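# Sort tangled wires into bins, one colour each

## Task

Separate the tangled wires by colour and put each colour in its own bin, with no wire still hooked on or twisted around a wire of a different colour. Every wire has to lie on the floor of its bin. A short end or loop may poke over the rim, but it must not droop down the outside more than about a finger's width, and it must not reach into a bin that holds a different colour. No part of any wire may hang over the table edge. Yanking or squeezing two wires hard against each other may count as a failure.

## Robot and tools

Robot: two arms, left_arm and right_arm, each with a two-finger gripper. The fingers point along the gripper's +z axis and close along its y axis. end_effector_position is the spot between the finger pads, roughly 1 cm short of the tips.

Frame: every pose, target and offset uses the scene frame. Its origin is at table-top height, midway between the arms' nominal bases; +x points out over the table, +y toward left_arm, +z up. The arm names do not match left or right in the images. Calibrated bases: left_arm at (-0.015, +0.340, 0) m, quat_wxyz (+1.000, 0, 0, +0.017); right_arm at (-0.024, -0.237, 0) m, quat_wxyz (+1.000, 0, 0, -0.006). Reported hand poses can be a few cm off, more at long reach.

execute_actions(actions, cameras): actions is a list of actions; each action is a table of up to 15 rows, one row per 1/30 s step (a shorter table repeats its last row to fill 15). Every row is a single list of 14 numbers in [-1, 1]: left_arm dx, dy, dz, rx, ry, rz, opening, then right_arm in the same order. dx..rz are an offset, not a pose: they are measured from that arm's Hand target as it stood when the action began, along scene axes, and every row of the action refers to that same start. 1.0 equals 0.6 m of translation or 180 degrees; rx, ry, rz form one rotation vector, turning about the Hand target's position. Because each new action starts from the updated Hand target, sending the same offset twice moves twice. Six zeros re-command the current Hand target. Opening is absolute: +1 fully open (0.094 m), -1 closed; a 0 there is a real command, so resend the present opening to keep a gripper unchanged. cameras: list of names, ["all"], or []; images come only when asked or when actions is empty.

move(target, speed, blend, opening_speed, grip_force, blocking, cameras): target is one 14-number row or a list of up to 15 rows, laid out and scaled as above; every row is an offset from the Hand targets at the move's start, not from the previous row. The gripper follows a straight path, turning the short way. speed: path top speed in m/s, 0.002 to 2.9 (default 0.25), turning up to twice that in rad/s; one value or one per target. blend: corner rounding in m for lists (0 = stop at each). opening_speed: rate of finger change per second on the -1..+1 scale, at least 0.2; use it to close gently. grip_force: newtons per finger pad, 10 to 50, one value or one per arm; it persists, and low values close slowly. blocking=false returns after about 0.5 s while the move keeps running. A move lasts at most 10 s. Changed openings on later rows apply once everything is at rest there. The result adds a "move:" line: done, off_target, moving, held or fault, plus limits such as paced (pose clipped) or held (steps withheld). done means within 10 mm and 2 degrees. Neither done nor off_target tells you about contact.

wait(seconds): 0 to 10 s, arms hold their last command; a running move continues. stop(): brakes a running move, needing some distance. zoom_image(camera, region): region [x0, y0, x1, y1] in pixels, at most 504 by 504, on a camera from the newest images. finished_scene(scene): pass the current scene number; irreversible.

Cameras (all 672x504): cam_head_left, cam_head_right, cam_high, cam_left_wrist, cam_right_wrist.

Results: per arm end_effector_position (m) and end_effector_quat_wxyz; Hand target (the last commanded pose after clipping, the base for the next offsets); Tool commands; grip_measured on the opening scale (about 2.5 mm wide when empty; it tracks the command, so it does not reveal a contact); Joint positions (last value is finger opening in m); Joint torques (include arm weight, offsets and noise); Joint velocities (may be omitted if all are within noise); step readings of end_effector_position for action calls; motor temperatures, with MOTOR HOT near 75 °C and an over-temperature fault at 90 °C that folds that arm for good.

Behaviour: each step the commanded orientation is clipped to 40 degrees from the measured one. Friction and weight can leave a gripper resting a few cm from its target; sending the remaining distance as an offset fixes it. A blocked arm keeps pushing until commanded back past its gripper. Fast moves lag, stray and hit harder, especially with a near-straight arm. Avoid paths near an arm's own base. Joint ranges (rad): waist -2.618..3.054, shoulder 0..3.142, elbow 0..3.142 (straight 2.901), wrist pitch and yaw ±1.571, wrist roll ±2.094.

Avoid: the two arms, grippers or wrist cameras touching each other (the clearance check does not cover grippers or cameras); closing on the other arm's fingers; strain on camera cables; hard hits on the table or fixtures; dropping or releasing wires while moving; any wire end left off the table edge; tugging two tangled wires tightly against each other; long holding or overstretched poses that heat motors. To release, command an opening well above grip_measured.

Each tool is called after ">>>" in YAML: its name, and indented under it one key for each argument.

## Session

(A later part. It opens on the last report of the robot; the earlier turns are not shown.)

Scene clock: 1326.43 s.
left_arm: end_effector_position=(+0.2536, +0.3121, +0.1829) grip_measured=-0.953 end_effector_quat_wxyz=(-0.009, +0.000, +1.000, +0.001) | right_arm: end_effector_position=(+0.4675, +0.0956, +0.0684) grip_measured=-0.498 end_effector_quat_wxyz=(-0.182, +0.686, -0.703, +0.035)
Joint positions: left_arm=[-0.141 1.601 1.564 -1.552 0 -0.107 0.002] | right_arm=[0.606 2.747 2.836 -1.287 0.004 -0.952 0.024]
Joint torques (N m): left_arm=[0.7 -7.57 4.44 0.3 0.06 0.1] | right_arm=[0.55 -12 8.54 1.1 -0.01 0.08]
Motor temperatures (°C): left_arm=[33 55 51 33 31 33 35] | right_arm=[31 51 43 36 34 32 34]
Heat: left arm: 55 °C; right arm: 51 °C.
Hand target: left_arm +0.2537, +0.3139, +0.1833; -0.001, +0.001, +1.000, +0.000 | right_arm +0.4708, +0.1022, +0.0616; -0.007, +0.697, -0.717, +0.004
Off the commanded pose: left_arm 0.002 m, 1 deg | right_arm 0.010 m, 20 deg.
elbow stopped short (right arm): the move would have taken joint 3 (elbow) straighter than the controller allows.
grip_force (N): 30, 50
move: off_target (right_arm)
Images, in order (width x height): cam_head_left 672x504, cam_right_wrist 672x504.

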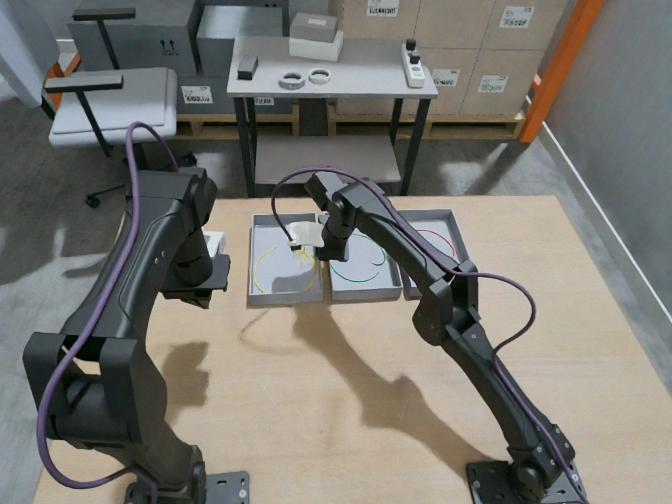

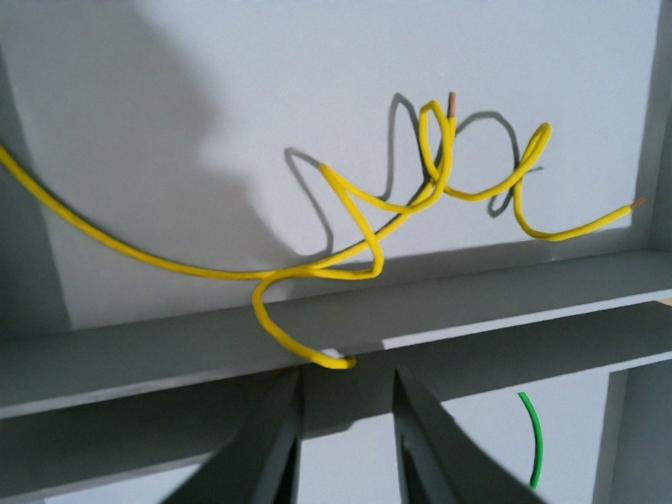

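>>> move:
  target:
    - [0,0,0,0,0,0,-0.95,0.002,0.008,-0.014,0,0,0,-0.5]
    - [0,0,0,0,0,0,-0.95,0.002,0.008,-0.014,0,0,0,-0.95]
  speed: 0.04
  opening_speed: 0.4
  grip_force: [30,35]
  cameras: ["cam_right_wrist"]

Scene clock: 1340.17 s.
left_arm: end_effector_position=(+0.2536, +0.3121, +0.1829) grip_measured=-0.953 end_effector_quat_wxyz=(-0.009, +0.000, +1.000, +0.001) | right_arm: end_effector_position=(+0.4713, +0.1005, +0.0659) grip_measured=-0.948 end_effector_quat_wxyz=(-0.191, +0.685, -0.702, +0.039)
Joint positions: left_arm=[-0.141 1.601 1.564 -1.552 0 -0.107 0.002] | right_arm=[0.612 2.758 2.84 -1.262 0.011 -0.947 0.002]
Joint torques (N m): left_arm=[0.43 -7.61 4.44 0.29 0.03 0.08] | right_arm=[0.55 -11.51 8.28 1.09 -0.08 0.08]
Heat: left arm: 54 °C; right arm: 51 °C.
Hand target: left_arm +0.2537, +0.3139, +0.1833; -0.001, +0.001, +1.000, +0.000 | right_arm +0.4722, +0.1069, +0.0533; -0.008, +0.697, -0.717, +0.004
Off the commanded pose: left_arm 0.002 m, 1 deg | right_arm 0.014 m, 22 deg.
elbow stopped short (right arm): the move would have taken joint 3 (elbow) straighter than the controller allows.
grip_force (N): 30, 35
move: off_target (right_arm); target 2's new opening was sent with right_arm's hand 0.017 m and 21 deg from that target
Images, in order (width x height): cam_right_wrist 672x504.

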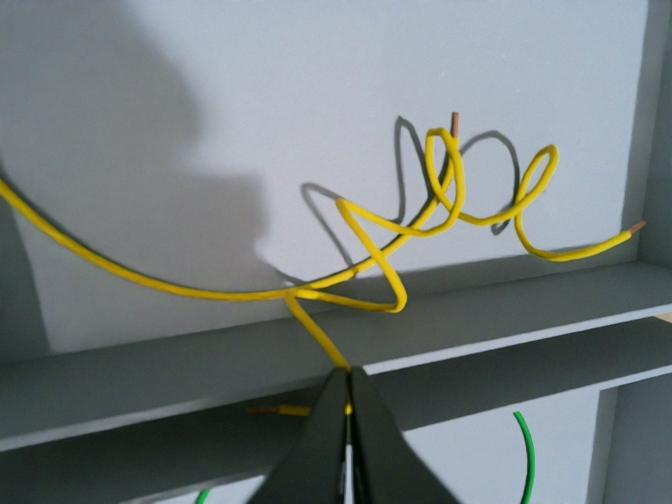

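>>> move:
  target:
    - [0,0,0,0,0,0,-0.95,0,0,0.07,0,0,0,-0.95]
    - [0,0,0,0,0,0,-0.95,0,0.09,0.07,0,0,0,-0.95]
    - [0,0,0,0,0,0,-0.95,0,0.09,-0.02,0,0,0,-0.95]
  speed: 0.05
  blend: 0.015
  cameras: ["cam_head_left","cam_head_right","cam_right_wrist"]

>>> zoom_image:
  camera: "cam_head_left"
  region: [240, 200, 360, 310]

Scene clock: 1355.27 s.
left_arm: end_effector_position=(+0.2536, +0.3121, +0.1829) grip_measured=-0.953 end_effector_quat_wxyz=(-0.009, +0.000, +1.000, +0.001) | right_arm: end_effector_position=(+0.4721, +0.1524, +0.0487) grip_measured=-0.948 end_effector_quat_wxyz=(-0.239, +0.678, -0.694, +0.038)
Joint positions: left_arm=[-0.141 1.601 1.564 -1.552 0 -0.107 0.002] | right_arm=[0.684 2.814 2.84 -1.109 0.027 -0.883 0.002]
Joint torques (N m): left_arm=[0.72 -7.73 4.45 0.27 -0.01 0.07] | right_arm=[0.51 -12.62 8.53 1.3 -0.21 0.09]
Heat: left arm: 54 °C; right arm: 53 °C.
Hand target: left_arm +0.2537, +0.3139, +0.1833; -0.001, +0.001, +1.000, +0.000 | right_arm +0.4721, +0.1609, +0.0412; -0.008, +0.697, -0.717, +0.004
Off the commanded pose: left_arm 0.002 m, 1 deg | right_arm 0.011 m, 27 deg.
elbow stopped short (right arm): the move would have taken joint 3 (elbow) straighter than the controller allows.
grip_force (N): 30, 35
move: off_target (right_arm)
Images, in order (width x height): cam_head_left 672x504, cam_head_right 672x504, cam_right_wrist 672x504.

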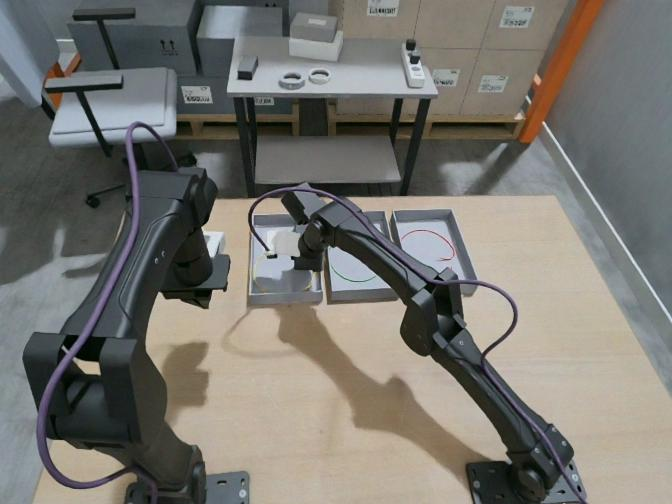

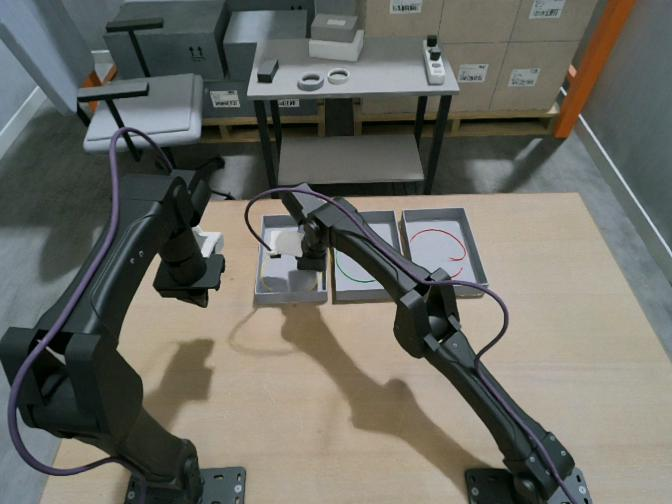

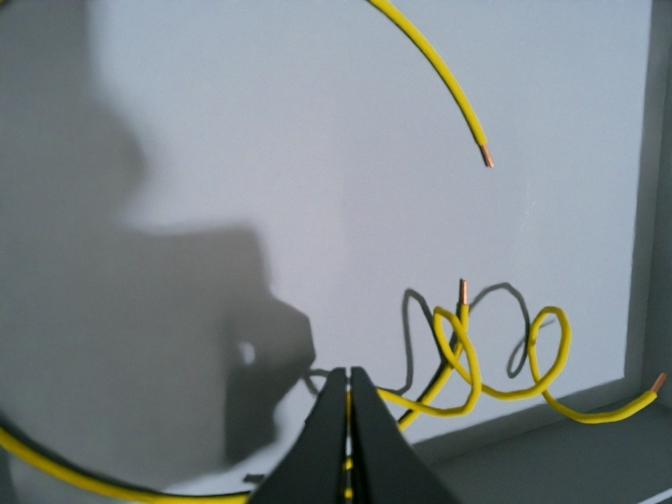

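Scaled by 4.200 from the camera's 672x504 image, which has a finer 960x720 frame.

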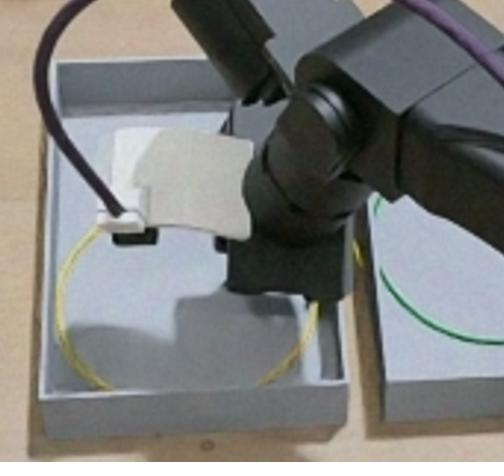

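>>> move:
  target:
    - [0,0,0,0,0,0,-0.95,0,0.01,0.06,0,0,0,-0.95]
    - [0,0,0,0,0,0,-0.95,0,0.065,0.06,0,0,0,-0.95]
    - [0,0,0,0,0,0,-0.95,0,0.065,-0.02,0,0,0,-0.95]
  speed: 0.05
  blend: 0.015
  cameras: ["cam_head_left","cam_right_wrist","cam_head_right"]

>>> zoom_image:
  camera: "cam_head_right"
  region: [240, 200, 360, 310]

Scene clock: 1369.73 s.
left_arm: end_effector_position=(+0.2536, +0.3121, +0.1829) grip_measured=-0.953 end_effector_quat_wxyz=(-0.009, +0.000, +1.000, +0.001) | right_arm: end_effector_position=(+0.4716, +0.1926, +0.0361) grip_measured=-0.948 end_effector_quat_wxyz=(-0.282, +0.672, -0.684, +0.030)
Joint positions: left_arm=[-0.141 1.601 1.564 -1.552 0 -0.107 0.002] | right_arm=[0.732 2.861 2.84 -0.975 0.027 -0.839 0.002]
Joint torques (N m): left_arm=[0.64 -7.34 4.27 0.29 0 0.02] | right_arm=[0.35 -12.97 8.72 1.47 -0.21 0.08]
Heat: left arm: 53 °C; right arm: 54 °C.
Hand target: left_arm +0.2537, +0.3139, +0.1833; -0.001, +0.001, +1.000, +0.000 | right_arm +0.4720, +0.2000, +0.0293; -0.008, +0.697, -0.717, +0.004
Off the commanded pose: left_arm 0.002 m, 1 deg | right_arm 0.010 m, 32 deg.
elbow stopped short (right arm): the move would have taken joint 3 (elbow) straighter than the controller allows.
grip_force (N): 30, 35
move: off_target (right_arm)
Images, in order (width x height): cam_head_left 672x504, cam_head_right 672x504, cam_right_wrist 672x504.

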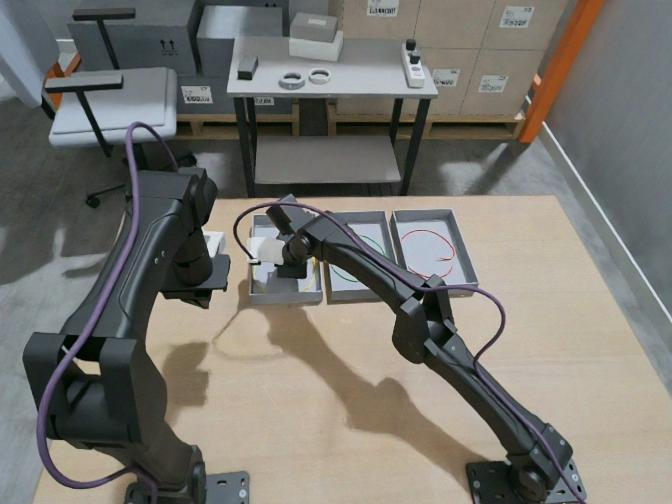

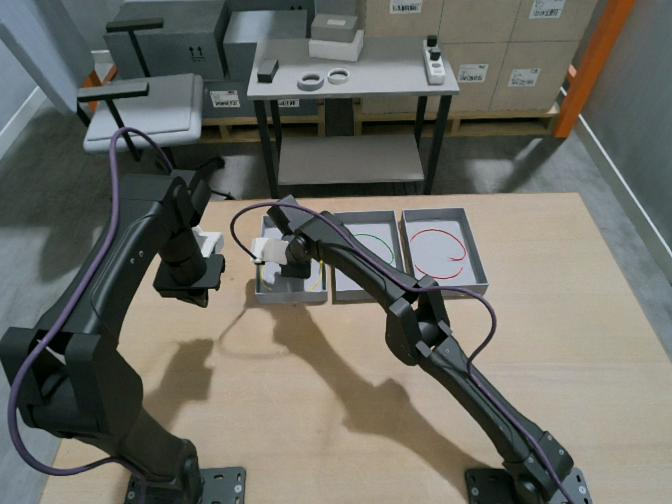

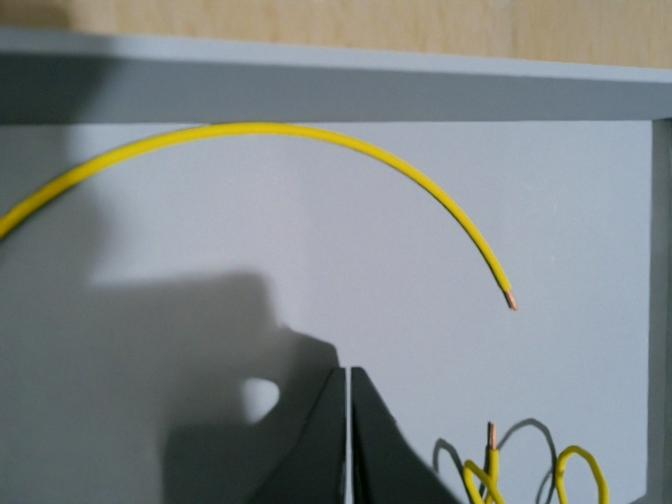

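Scaled by 4.200 from the camera's 672x504 image, which has a finer 960x720 frame.

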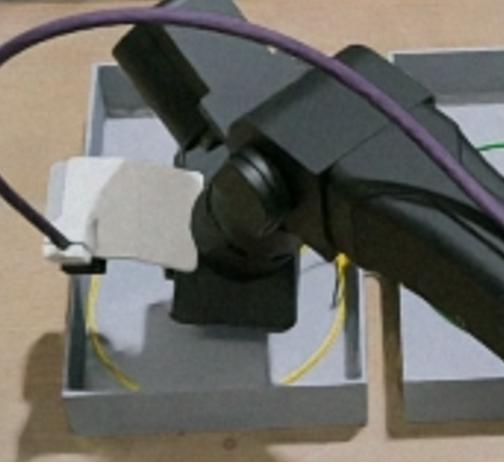

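Looks like the overhang is in. Open, rise, retreat.

>>> move:
  target:
    - [0,0,0,0,0,0,-0.95,0,0,0,0,0,0,-0.8]
    - [0,0,0,0,0,0,-0.95,0,0,0.1,0,0,0,-0.8]
    - [0,0,0,0,0,0,-0.95,-0.02,-0.02,0.32,0,0,0,-0.8]
    - [0,0,0,0,0,0,-0.95,-0.4,-0.8,0.25,0,0,-0.4,-0.8]
  speed: [0.05,0.06,0.15,0.25]
  blend: [0,0.01,0.04,0]
  cameras: ["cam_head_left","cam_head_right"]

>>> zoom_image:
  camera: "cam_head_right"
  region: [240, 200, 360, 310]

>>> zoom_image:
  camera: "cam_head_left"
  region: [240, 200, 360, 310]

>>> zoom_image:
  camera: "cam_head_left"
  region: [310, 200, 490, 310]

Scene clock: 1391.03 s.
left_arm: end_effector_position=(+0.2536, +0.3121, +0.1829) grip_measured=-0.953 end_effector_quat_wxyz=(-0.009, +0.000, +1.000, +0.001) | right_arm: end_effector_position=(+0.4708, +0.1919, +0.0355) grip_measured=-0.802 end_effector_quat_wxyz=(-0.280, +0.672, -0.685, +0.029)
Joint positions: left_arm=[-0.141 1.601 1.564 -1.552 0 -0.107 0.002] | right_arm=[0.732 2.861 2.84 -0.98 0.027 -0.839 0.009]
Joint torques (N m): left_arm=[0.64 -7.43 4.49 0.3 0.01 0.07] | right_arm=[0.32 -20.23 8.7 1.19 -0.2 0.07]
Motor temperatures (°C): left_arm=[33 52 50 33 31 33 34] | right_arm=[31 57 48 38 34 32 34]
Heat: left arm: 52 °C; right arm: 57 °C.
Hand target: left_arm +0.2537, +0.3139, +0.1833; -0.001, +0.001, +1.000, +0.000 | right_arm +0.4719, +0.1999, +0.0809; -0.047, +0.697, -0.716, +0.006 (not the last commanded pose)
Off the commanded pose: left_arm 0.002 m, 1 deg | right_arm 0.548 m, 78 deg.
elbow stopped short (right arm): the move would have taken joint 3 (elbow) straighter than the controller allows.
grip_force (N): 30, 35
move: off_target (right_arm; path cut at 10 s); path passed 1 of 4 targets
Images, in order (width x height): cam_head_left 672x504, cam_head_right 672x504.

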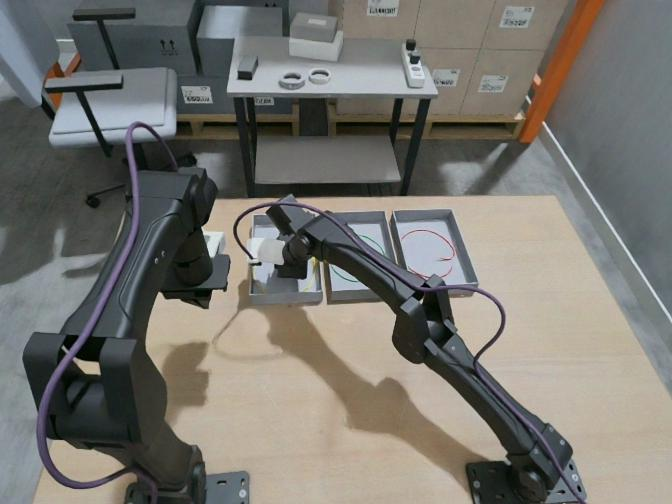

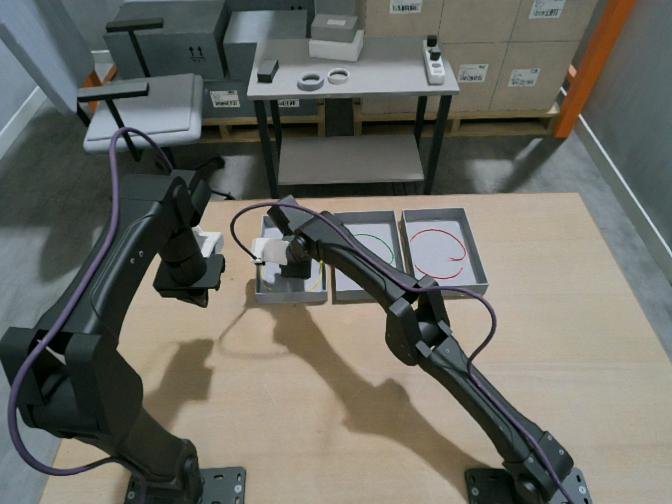

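Scaled by 4.200 from the camera's 672x504 image, which has a finer 960x720 frame.

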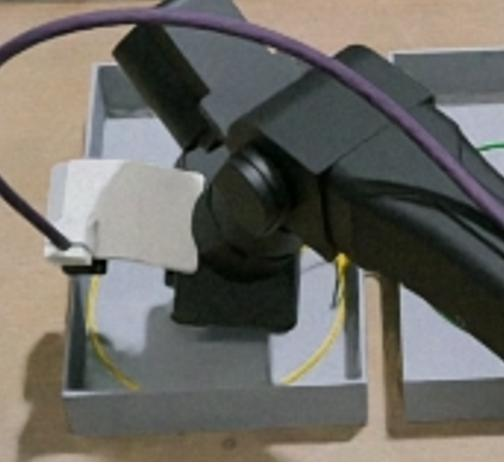

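Scaled by 4.200 from the camera's 672x504 image, which has a finer 960x720 frame.

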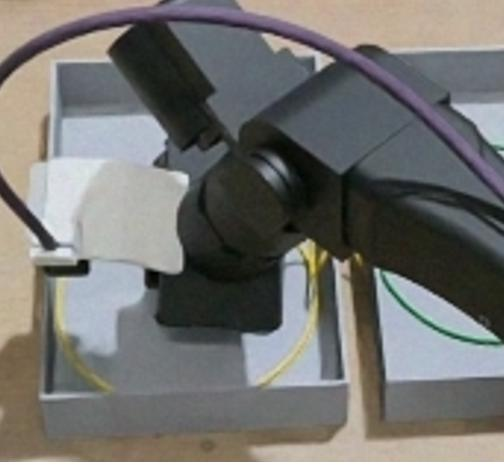

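Scaled by 2.800 from the camera's 672x504 image, which has a finer 960x720 frame.

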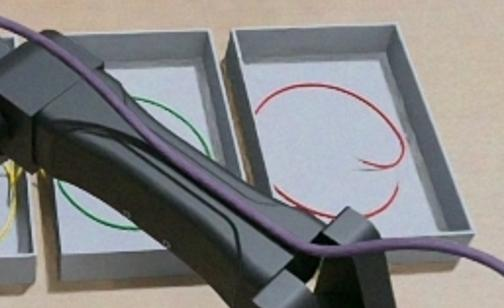

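>>> move:
  target: [0,0,0,0,0,0,-0.95,0,-0.01,0.03,0,0,0,-0.8]
  speed: 0.05
  cameras: ["cam_right_wrist","cam_high"]

Scene clock: 1408.27 s.
left_arm: end_effector_position=(+0.2536, +0.3121, +0.1829) grip_measured=-0.953 end_effector_quat_wxyz=(-0.009, +0.000, +1.000, +0.001) | right_arm: end_effector_position=(+0.4685, +0.1903, +0.0538) grip_measured=-0.802 end_effector_quat_wxyz=(-0.284, +0.671, -0.684, +0.029)
Joint positions: left_arm=[-0.141 1.601 1.564 -1.552 0 -0.107 0.002] | right_arm=[0.732 2.827 2.84 -1.005 0.025 -0.839 0.009]
Joint torques (N m): left_arm=[0.65 -7.58 4.37 0.31 0.02 0.07] | right_arm=[-0.28 -20.1 8.68 1.2 -0.21 0.01]
Motor temperatures (°C): left_arm=[33 52 50 33 31 33 34] | right_arm=[31 67 48 37 34 32 34]
Heat: left arm: 52 °C; right arm: 67 °C.
Hand target: left_arm +0.2537, +0.3139, +0.1833; -0.001, +0.001, +1.000, +0.000 | right_arm +0.4719, +0.1939, +0.0989; -0.047, +0.697, -0.716, +0.006
Off the commanded pose: left_arm 0.002 m, 1 deg | right_arm 0.045 m, 28 deg.
elbow stopped short (right arm): the move would have taken joint 3 (elbow) straighter than the controller allows.
grip_force (N): 30, 35
move: off_target (right_arm)
Images, in order (width x height): cam_high 672x504, cam_right_wrist 672x504.

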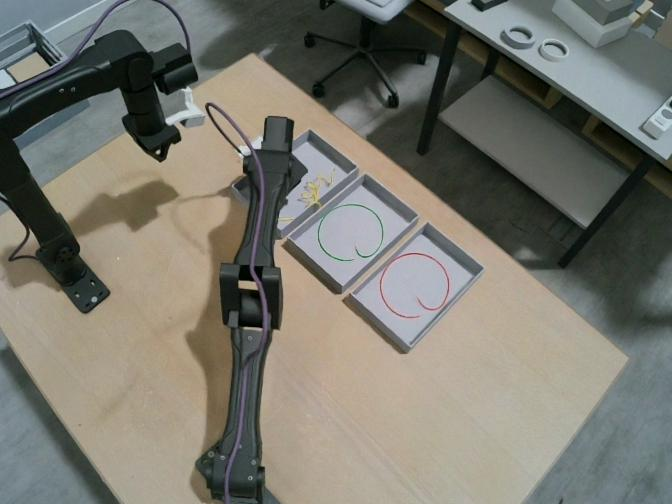

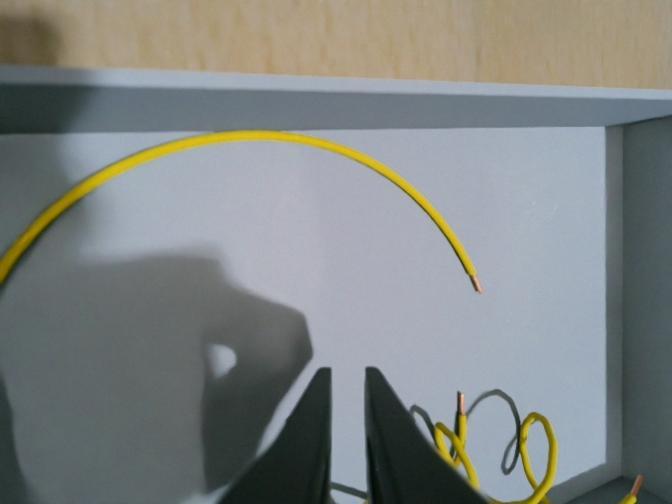

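>>> move:
  target:
    - [0,0,0,0,0,0,-0.95,-0.05,-0.02,0.15,0,0,0,-0.8]
    - [0,0,0,0,0,0,-0.95,-0.15,-0.2,0.3,0,0,-0.1,-0.8]
    - [0,0,0,0,0,0,-0.95,-0.4,-0.75,0.2,0,0,-0.4,-0.8]
  speed: [0.1,0.2,0.3]
  blend: [0.02,0.04,0]
  cameras: ["cam_head_left","cam_head_right"]

>>> zoom_image:
  camera: "cam_head_right"
  region: [240, 200, 360, 310]

>>> zoom_image:
  camera: "cam_head_left"
  region: [240, 200, 360, 310]

>>> zoom_image:
  camera: "cam_head_left"
  region: [310, 200, 490, 310]

Scene clock: 1427.83 s.
left_arm: end_effector_position=(+0.2536, +0.3121, +0.1829) grip_measured=-0.953 end_effector_quat_wxyz=(-0.009, +0.000, +1.000, +0.001) | right_arm: end_effector_position=(+0.2371, -0.2561, +0.2161) grip_measured=-0.802 end_effector_quat_wxyz=(+0.048, -0.141, +0.988, -0.035)
Joint positions: left_arm=[-0.141 1.601 1.564 -1.552 0 -0.107 0.002] | right_arm=[-0.028 1.482 1.579 -1.559 0.052 -0.325 0.009]
Joint torques (N m): left_arm=[0.51 -7.61 4.66 0.29 0.04 0.05] | right_arm=[-0.08 -6.56 4.42 0.46 -0.01 -0.07]
Motor temperatures (°C): left_arm=[33 52 50 33 31 33 34] | right_arm=[31 67 48 37 34 32 34]
Heat: left arm: 52 °C; right arm: 67 °C.
Hand target: left_arm +0.2537, +0.3139, +0.1833; -0.001, +0.001, +1.000, +0.000 | right_arm +0.2318, -0.2561, +0.2188; +0.034, -0.143, +0.989, -0.033
Off the commanded pose: left_arm 0.002 m, 1 deg | right_arm 0.006 m, 2 deg.
elbow stopped short (right arm): the move would have taken joint 3 (elbow) straighter than the controller allows.
joint sent to its limit (right arm) — joint 4 (wrist pitch), lower limit. The joint targets still meet the commanded pose.
grip_force (N): 30, 35
move: done
Images, in order (width x height): cam_head_left 672x504, cam_head_right 672x504.

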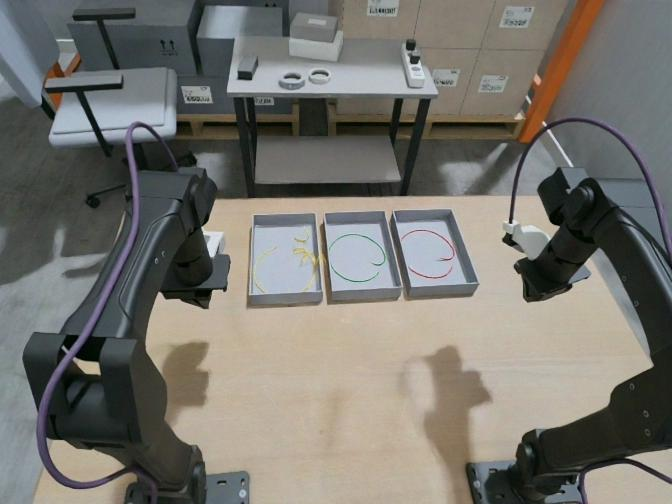

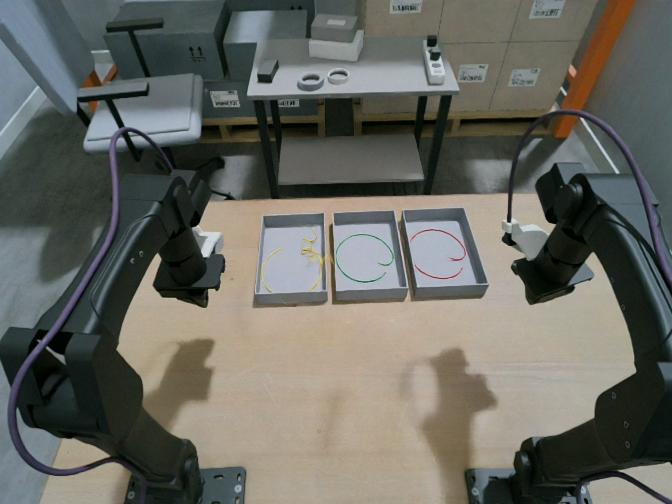

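Scaled by 4.200 from the camera's 672x504 image, which has a finer 960x720 frame.

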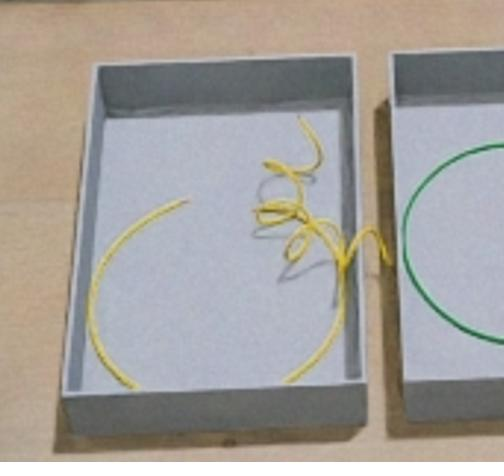

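Scaled by 4.200 from the camera's 672x504 image, which has a finer 960x720 frame.

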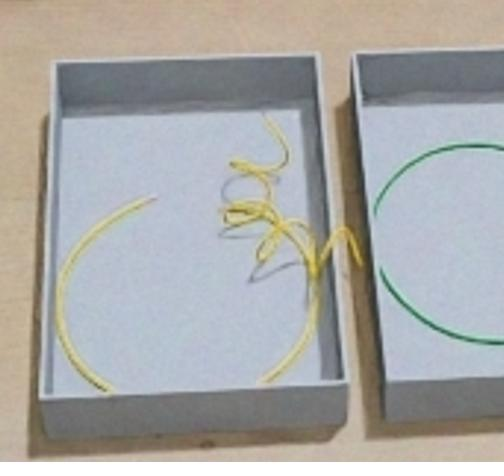

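Scaled by 2.800 from the camera's 672x504 image, which has a finer 960x720 frame.

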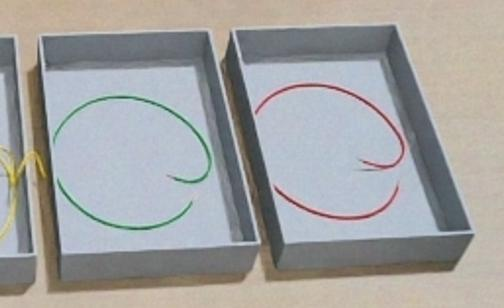

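>>> move:
  target:
    - [0,0,0,0,0,0,-0.95,0.25,0.55,0.05,0,0,0.4,-0.5]
    - [0,0,0,0,0,0,-0.95,0.385,0.61,-0.18,0,0,0.4,-0.5]
  speed: [0.25,0.15]
  blend: [0.04,0]
  grip_force: [30,50]
  cameras: ["cam_right_wrist"]

Scene clock: 1456.47 s.
left_arm: end_effector_position=(+0.2536, +0.3121, +0.1829) grip_measured=-0.953 end_effector_quat_wxyz=(-0.009, +0.000, +1.000, +0.001) | right_arm: end_effector_position=(+0.4568, +0.1069, +0.1114) grip_measured=-0.502 end_effector_quat_wxyz=(-0.211, +0.682, -0.700, +0.039)
Joint positions: left_arm=[-0.141 1.601 1.564 -1.552 0 -0.107 0.002] | right_arm=[0.636 2.669 2.838 -1.308 0.015 -0.923 0.023]
Joint torques (N m): left_arm=[0.49 -7.71 4.29 0.33 0.03 0.09] | right_arm=[-0.5 -12.57 8.29 1.21 -0.22 -0.05]
Motor temperatures (°C): left_arm=[33 51 50 33 31 33 34] | right_arm=[31 58 44 37 34 32 34]
Heat: left arm: 51 °C; right arm: 58 °C.
Hand target: left_arm +0.2537, +0.3139, +0.1833; -0.001, +0.001, +1.000, +0.000 | right_arm +0.4628, +0.1100, +0.1109; -0.047, +0.697, -0.716, +0.007
Off the commanded pose: left_arm 0.002 m, 1 deg | right_arm 0.007 m, 19 deg.
elbow stopped short (right arm): the move would have taken joint 3 (elbow) straighter than the controller allows.
grip_force (N): 30, 50
move: off_target (right_arm)
Images, in order (width x height): cam_right_wrist 672x504.

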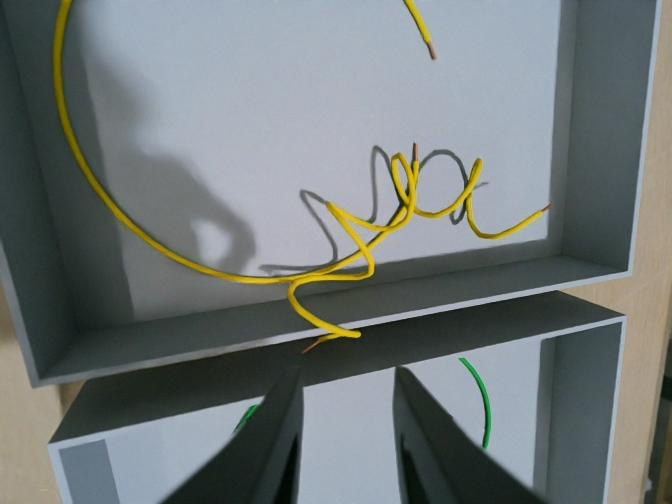

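>>> move:
  target: [0,0,0,0,0,0,-0.95,0.008,0.013,-0.095,0,0,0,-0.5]
  speed: 0.06
  cameras: ["cam_right_wrist"]

Scene clock: 1468.57 s.
left_arm: end_effector_position=(+0.2536, +0.3121, +0.1829) grip_measured=-0.953 end_effector_quat_wxyz=(-0.009, +0.000, +1.000, +0.001) | right_arm: end_effector_position=(+0.4645, +0.1129, +0.0620) grip_measured=-0.502 end_effector_quat_wxyz=(-0.192, +0.685, -0.702, +0.035)
Joint positions: left_arm=[-0.141 1.601 1.564 -1.552 0 -0.107 0.002] | right_arm=[0.636 2.765 2.838 -1.252 0.013 -0.923 0.023]
Joint torques (N m): left_arm=[0.62 -7.5 4.38 0.34 0.03 0.13] | right_arm=[0.01 -12.04 8.43 1.12 -0.18 0.01]
Motor temperatures (°C): left_arm=[33 51 50 33 31 33 34] | right_arm=[31 56 45 37 34 32 34]
Heat: left arm: 51 °C; right arm: 56 °C.
Hand target: left_arm +0.2537, +0.3139, +0.1833; -0.001, +0.001, +1.000, +0.000 | right_arm +0.4676, +0.1178, +0.0539; -0.047, +0.697, -0.716, +0.006
Off the commanded pose: left_arm 0.002 m, 1 deg | right_arm 0.010 m, 17 deg.
elbow stopped short (right arm): the move would have taken joint 3 (elbow) straighter than the controller allows.
grip_force (N): 30, 50
move: off_target (right_arm)
Images, in order (width x height): cam_right_wrist 672x504.

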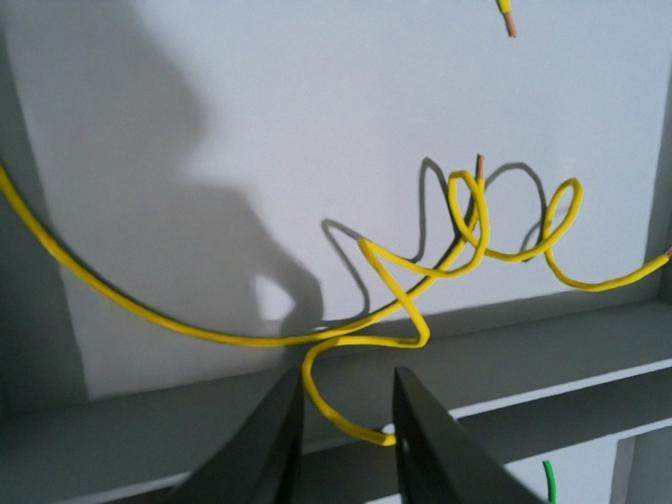

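>>> move:
  target:
    - [0,0,0,0,0,0,-0.95,0,-0.003,-0.008,0,0,0,-0.5]
    - [0,0,0,0,0,0,-0.95,0,-0.003,-0.008,0,0,0,-0.97]
  speed: 0.04
  opening_speed: 0.4
  cameras: ["cam_right_wrist"]

Scene clock: 1492.87 s.
left_arm: end_effector_position=(+0.2536, +0.3121, +0.1829) grip_measured=-0.953 end_effector_quat_wxyz=(-0.009, +0.000, +1.000, +0.001) | right_arm: end_effector_position=(+0.4652, +0.1147, +0.0590) grip_measured=-0.966 end_effector_quat_wxyz=(-0.193, +0.685, -0.702, +0.033)
Joint positions: left_arm=[-0.141 1.601 1.564 -1.552 0 -0.107 0.002] | right_arm=[0.636 2.771 2.838 -1.244 0.007 -0.923 0.002]
Joint torques (N m): left_arm=[0.58 -7.58 4.26 0.32 0.05 0.03] | right_arm=[-0.2 -11.99 8.44 0.99 -0.13 0]
Motor temperatures (°C): left_arm=[33 50 50 33 31 33 34] | right_arm=[31 55 45 37 34 32 34]
Heat: left arm: 50 °C; right arm: 55 °C.
Hand target: left_arm +0.2537, +0.3139, +0.1833; -0.001, +0.001, +1.000, +0.000 | right_arm +0.4676, +0.1159, +0.0491; -0.047, +0.697, -0.716, +0.007
Off the commanded pose: left_arm 0.002 m, 1 deg | right_arm 0.010 m, 17 deg.
elbow stopped short (right arm): the move would have taken joint 3 (elbow) straighter than the controller allows.
grip_force (N): 30, 50
move: off_target (right_arm); target 2's new opening was sent with right_arm's hand 0.012 m and 17 deg from that target
Images, in order (width x height): cam_right_wrist 672x504.

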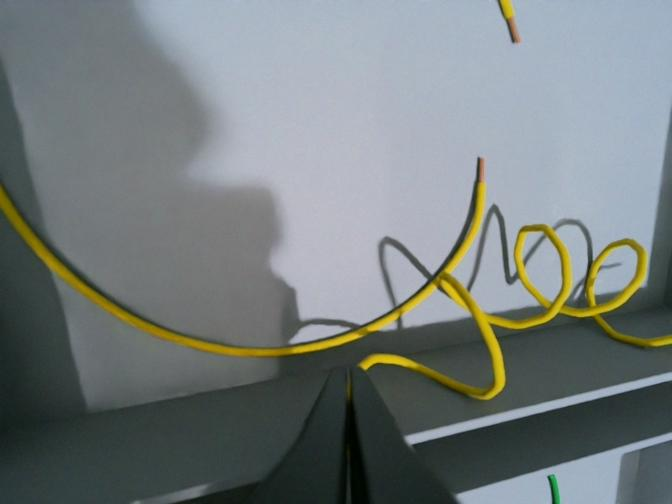

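>>> move:
  target:
    - [0,0,0,0,0,0,-0.95,0,0.01,0.09,0,0,0,-0.97]
    - [0,0,0,0,0,0,-0.95,0,0.09,0.09,0,0,0,-0.97]
  speed: 0.04
  blend: 0.015
  cameras: ["cam_right_wrist","cam_head_left"]

>>> zoom_image:
  camera: "cam_head_left"
  region: [240, 200, 360, 310]

Scene clock: 1508.43 s.
left_arm: end_effector_position=(+0.2536, +0.3121, +0.1829) grip_measured=-0.953 end_effector_quat_wxyz=(-0.009, +0.000, +1.000, +0.001) | right_arm: end_effector_position=(+0.4634, +0.1608, +0.0724) grip_measured=-0.966 end_effector_quat_wxyz=(-0.252, +0.677, -0.691, +0.027)
Joint positions: left_arm=[-0.141 1.601 1.564 -1.552 0 -0.107 0.002] | right_arm=[0.697 2.77 2.838 -1.126 0.008 -0.866 0.002]
Joint torques (N m): left_arm=[0.46 -7.45 4.48 0.3 -0.01 0.02] | right_arm=[0.54 -17.44 8.64 1.36 -0.05 0.09]
Motor temperatures (°C): left_arm=[33 50 49 32 31 33 34] | right_arm=[31 57 45 37 34 32 34]
Heat: left arm: 50 °C; right arm: 57 °C.
Hand target: left_arm +0.2537, +0.3139, +0.1833; -0.001, +0.001, +1.000, +0.000 | right_arm +0.4677, +0.1699, +0.1031; -0.047, +0.697, -0.716, +0.007
Off the commanded pose: left_arm 0.002 m, 1 deg | right_arm 0.032 m, 24 deg.
elbow stopped short (right arm): the move would have taken joint 3 (elbow) straighter than the controller allows.
grip_force (N): 30, 50
move: off_target (right_arm)
Images, in order (width x height): cam_head_left 672x504, cam_right_wrist 672x504.

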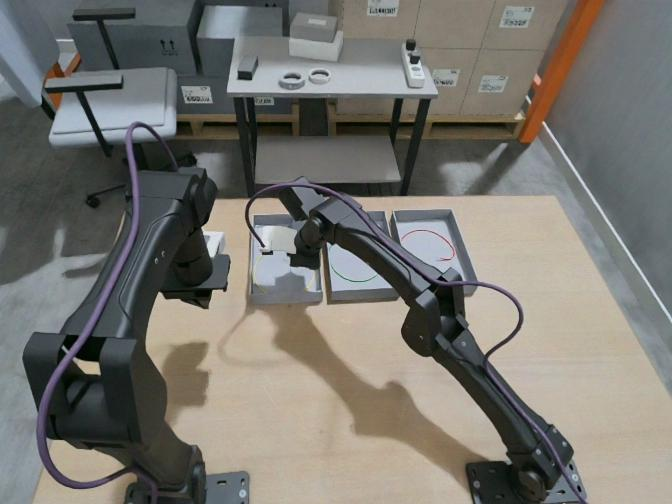

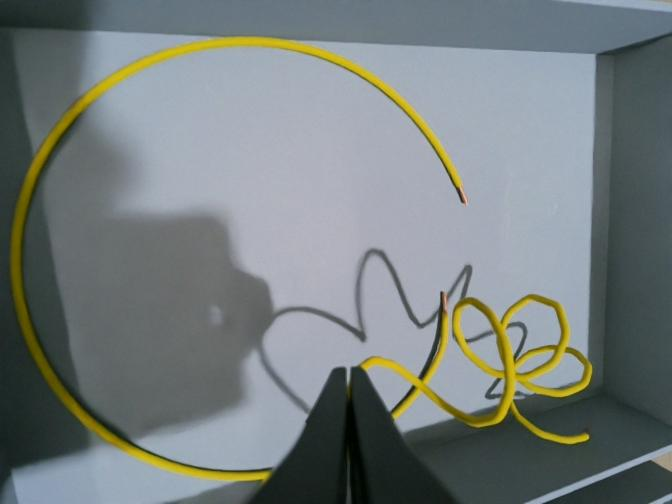

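Scaled by 4.200 from the camera's 672x504 image, which has a finer 960x720 frame.

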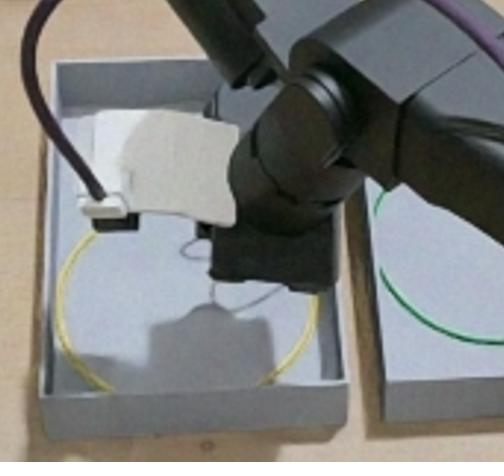

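>>> move:
  target:
    - [0,0,0,0,0,0,-0.95,-0.01,0.05,-0.03,0,0,0,-0.97]
    - [0,0,0,0,0,0,-0.95,-0.01,0.05,-0.14,0,0,0,-0.97]
  speed: 0.05
  blend: 0.015
  cameras: ["cam_right_wrist","cam_head_left"]

>>> zoom_image:
  camera: "cam_head_left"
  region: [240, 200, 360, 310]

Scene clock: 1522.47 s.
left_arm: end_effector_position=(+0.2536, +0.3121, +0.1829) grip_measured=-0.953 end_effector_quat_wxyz=(-0.009, +0.000, +1.000, +0.001) | right_arm: end_effector_position=(+0.4612, +0.1938, +0.0349) grip_measured=-0.967 end_effector_quat_wxyz=(-0.269, +0.674, -0.688, +0.018)
Joint positions: left_arm=[-0.141 1.601 1.564 -1.552 0 -0.107 0.002] | right_arm=[0.739 2.855 2.838 -1.009 0.01 -0.824 0.002]
Joint velocities: left_arm=[within noise] | right_arm=[-0.017 -0.007 -0.007 -0.095 -0.007 -0.022 0.007]
Joint torques (N m): left_arm=[0.32 -7.49 4.34 0.32 0.06 0.06] | right_arm=[0.55 -11.73 8.81 1.41 -0.02 0.08]
Motor temperatures (°C): left_arm=[33 50 49 32 31 33 34] | right_arm=[31 58 45 38 34 32 34]
Heat: left arm: 50 °C; right arm: 58 °C.
Hand target: left_arm +0.2537, +0.3139, +0.1833; -0.001, +0.001, +1.000, +0.000 | right_arm +0.4617, +0.1999, +0.0192; -0.047, +0.697, -0.716, +0.007
Off the commanded pose: left_arm 0.002 m, 1 deg | right_arm 0.017 m, 26 deg.
elbow stopped short (right arm): the move would have taken joint 3 (elbow) straighter than the controller allows.
grip_force (N): 30, 50
move: off_target (right_arm)
Images, in order (width x height): cam_head_left 672x504, cam_right_wrist 672x504.

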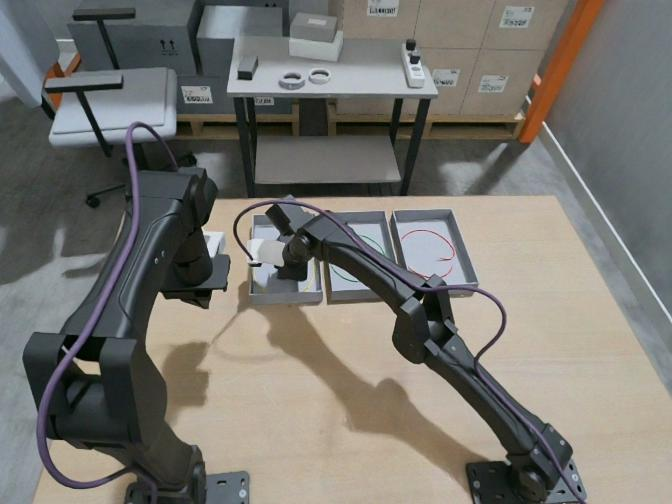

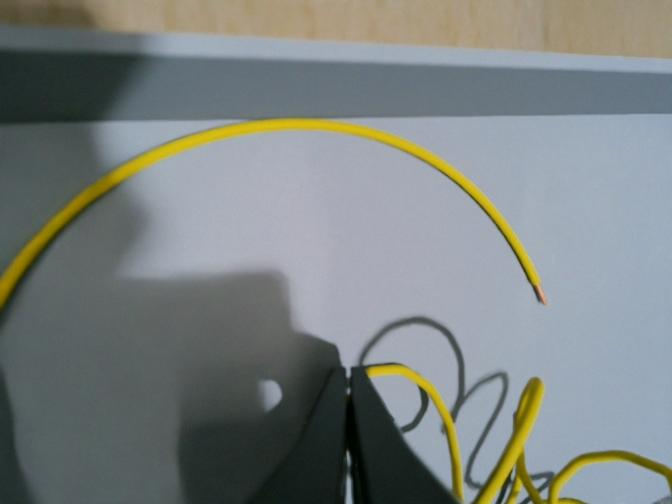

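Scaled by 4.200 from the camera's 672x504 image, which has a finer 960x720 frame.

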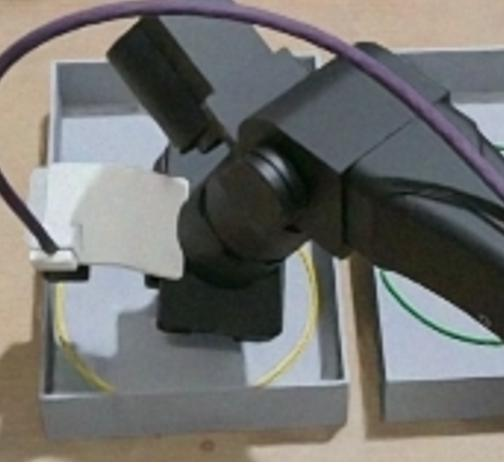

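>>> move:
  target:
    - [0,0,0,0,0,0,-0.95,0,0,-0.015,0,0,0,-0.97]
    - [0,0,0,0,0,0,-0.95,0,0,-0.015,0,0,0,-0.75]
  speed: 0.05

>>> move:
  target:
    - [0,0,0,0,0,0,-0.95,-0.01,-0.01,0.12,0,0,0,-0.75]
    - [0,0,0,0,0,0,-0.95,-0.05,-0.03,0.28,0,0,0,-0.75]
    - [0,0,0,0,0,0,-0.95,-0.15,-0.2,0.42,0,0,-0.1,-0.75]
    - [0,0,0,0,0,0,-0.95,-0.4,-0.75,0.33,0,0,-0.4,-0.75]
  speed: [0.06,0.12,0.25,0.3]
  blend: [0.02,0.03,0.04,0]
  cameras: ["cam_head_left","cam_head_right"]

>>> zoom_image:
  camera: "cam_head_right"
  region: [240, 200, 360, 310]

>>> zoom_image:
  camera: "cam_head_left"
  region: [240, 200, 490, 310]

Scene clock: 1542.13 s.
left_arm: end_effector_position=(+0.2536, +0.3121, +0.1829) grip_measured=-0.953 end_effector_quat_wxyz=(-0.009, +0.000, +1.000, +0.001) | right_arm: end_effector_position=(+0.4644, +0.1957, +0.0332) grip_measured=-0.752 end_effector_quat_wxyz=(-0.275, +0.672, -0.688, +0.020)
Joint positions: left_arm=[-0.141 1.601 1.564 -1.552 0 -0.107 0.002] | right_arm=[0.739 2.865 2.846 -0.994 0.014 -0.824 0.012]
Joint torques (N m): left_arm=[0.5 -7.57 4.31 0.32 -0.03 0.09] | right_arm=[0.58 -11.44 8.14 1.34 -0.06 0.07]
Motor temperatures (°C): left_arm=[33 50 49 32 31 33 34] | right_arm=[31 58 46 38 34 32 34]
Heat: left arm: 50 °C; right arm: 58 °C.
Hand target: left_arm +0.2537, +0.3139, +0.1833; -0.001, +0.001, +1.000, +0.000 | right_arm +0.4616, +0.1999, +0.0102; -0.047, +0.697, -0.716, +0.007
Off the commanded pose: left_arm 0.002 m, 1 deg | right_arm 0.024 m, 26 deg.
elbow stopped short (right arm): the move would have taken joint 3 (elbow) straighter than the controller allows.
grip_force (N): 30, 50
move: off_target (right_arm); target 2's new opening was sent with right_arm's hand 0.023 m and 26 deg from that target

Scene clock: 1549.43 s.
left_arm: end_effector_position=(+0.2536, +0.3121, +0.1829) grip_measured=-0.953 end_effector_quat_wxyz=(-0.009, +0.000, +1.000, +0.001) | right_arm: end_effector_position=(+0.2264, -0.2498, +0.2063) grip_measured=-0.752 end_effector_quat_wxyz=(+0.031, -0.141, +0.989, -0.033)
Joint positions: left_arm=[-0.141 1.601 1.564 -1.552 0 -0.107 0.002] | right_arm=[-0.003 1.464 1.525 -1.56 0.055 -0.299 0.012]
Joint torques (N m): left_arm=[0.62 -7.58 4.4 0.29 0.03 0.05] | right_arm=[-0.13 -6.27 4.42 0.39 -0.01 -0.06]
Motor temperatures (°C): left_arm=[33 50 49 32 31 33 34] | right_arm=[31 60 46 38 34 32 34]
Heat: left arm: 50 °C; right arm: 60 °C.
Hand target: left_arm +0.2537, +0.3139, +0.1833; -0.001, +0.001, +1.000, +0.000 | right_arm +0.2216, -0.2502, +0.2081; +0.034, -0.143, +0.989, -0.033
Off the commanded pose: left_arm 0.002 m, 1 deg | right_arm 0.005 m, 0 deg.
elbow stopped short (right arm): the move would have taken joint 3 (elbow) straighter than the controller allows.
joint sent to its limit (right arm) — joint 4 (wrist pitch), lower limit. The joint targets still meet the commanded pose.
grip_force (N): 30, 50
move: done
Images, in order (width x height): cam_head_left 672x504, cam_head_right 672x504.

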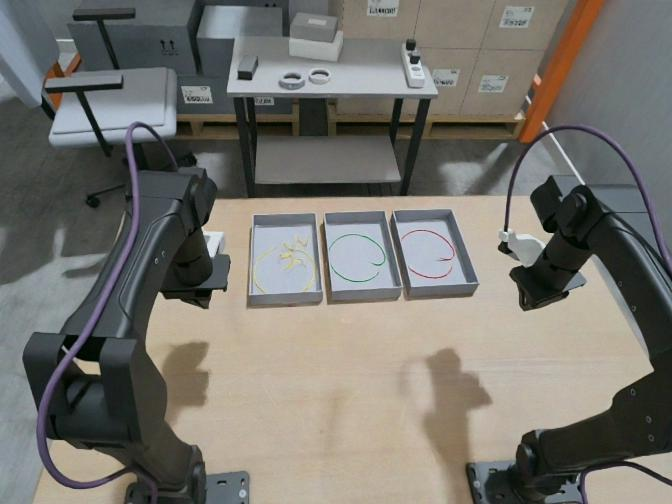

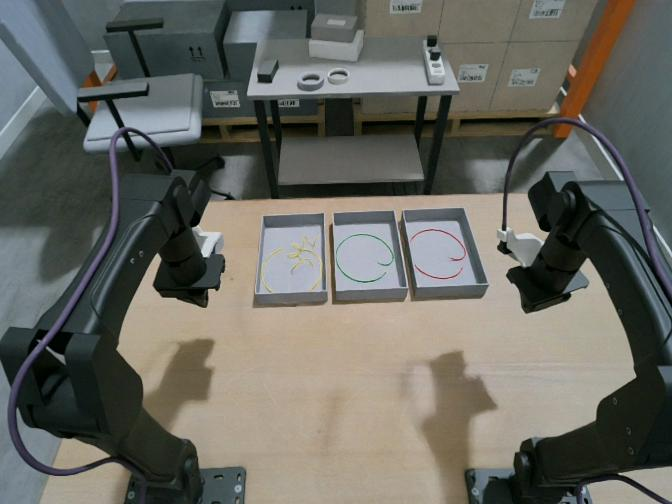

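Scaled by 4.200 from the camera's 672x504 image, which has a finer 960x720 frame.

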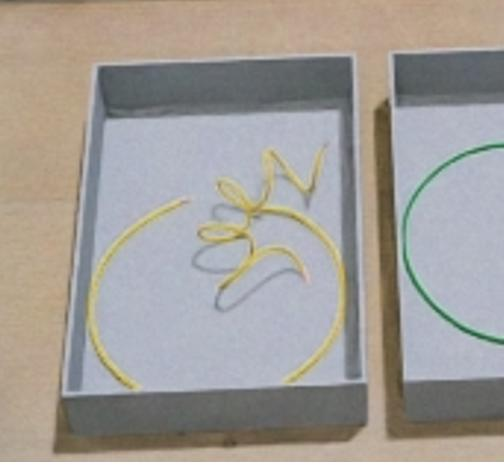

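Scaled by 2.016 from the camera's 672x504 image, which has a finer 960x720 frame.

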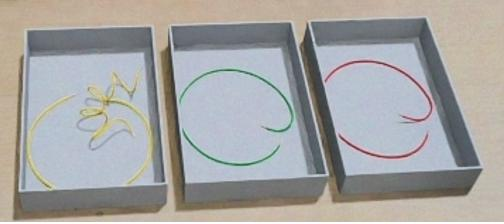

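Perfect.

>>> finished_scene:
  scene: 2

The scene is finished: the task was done.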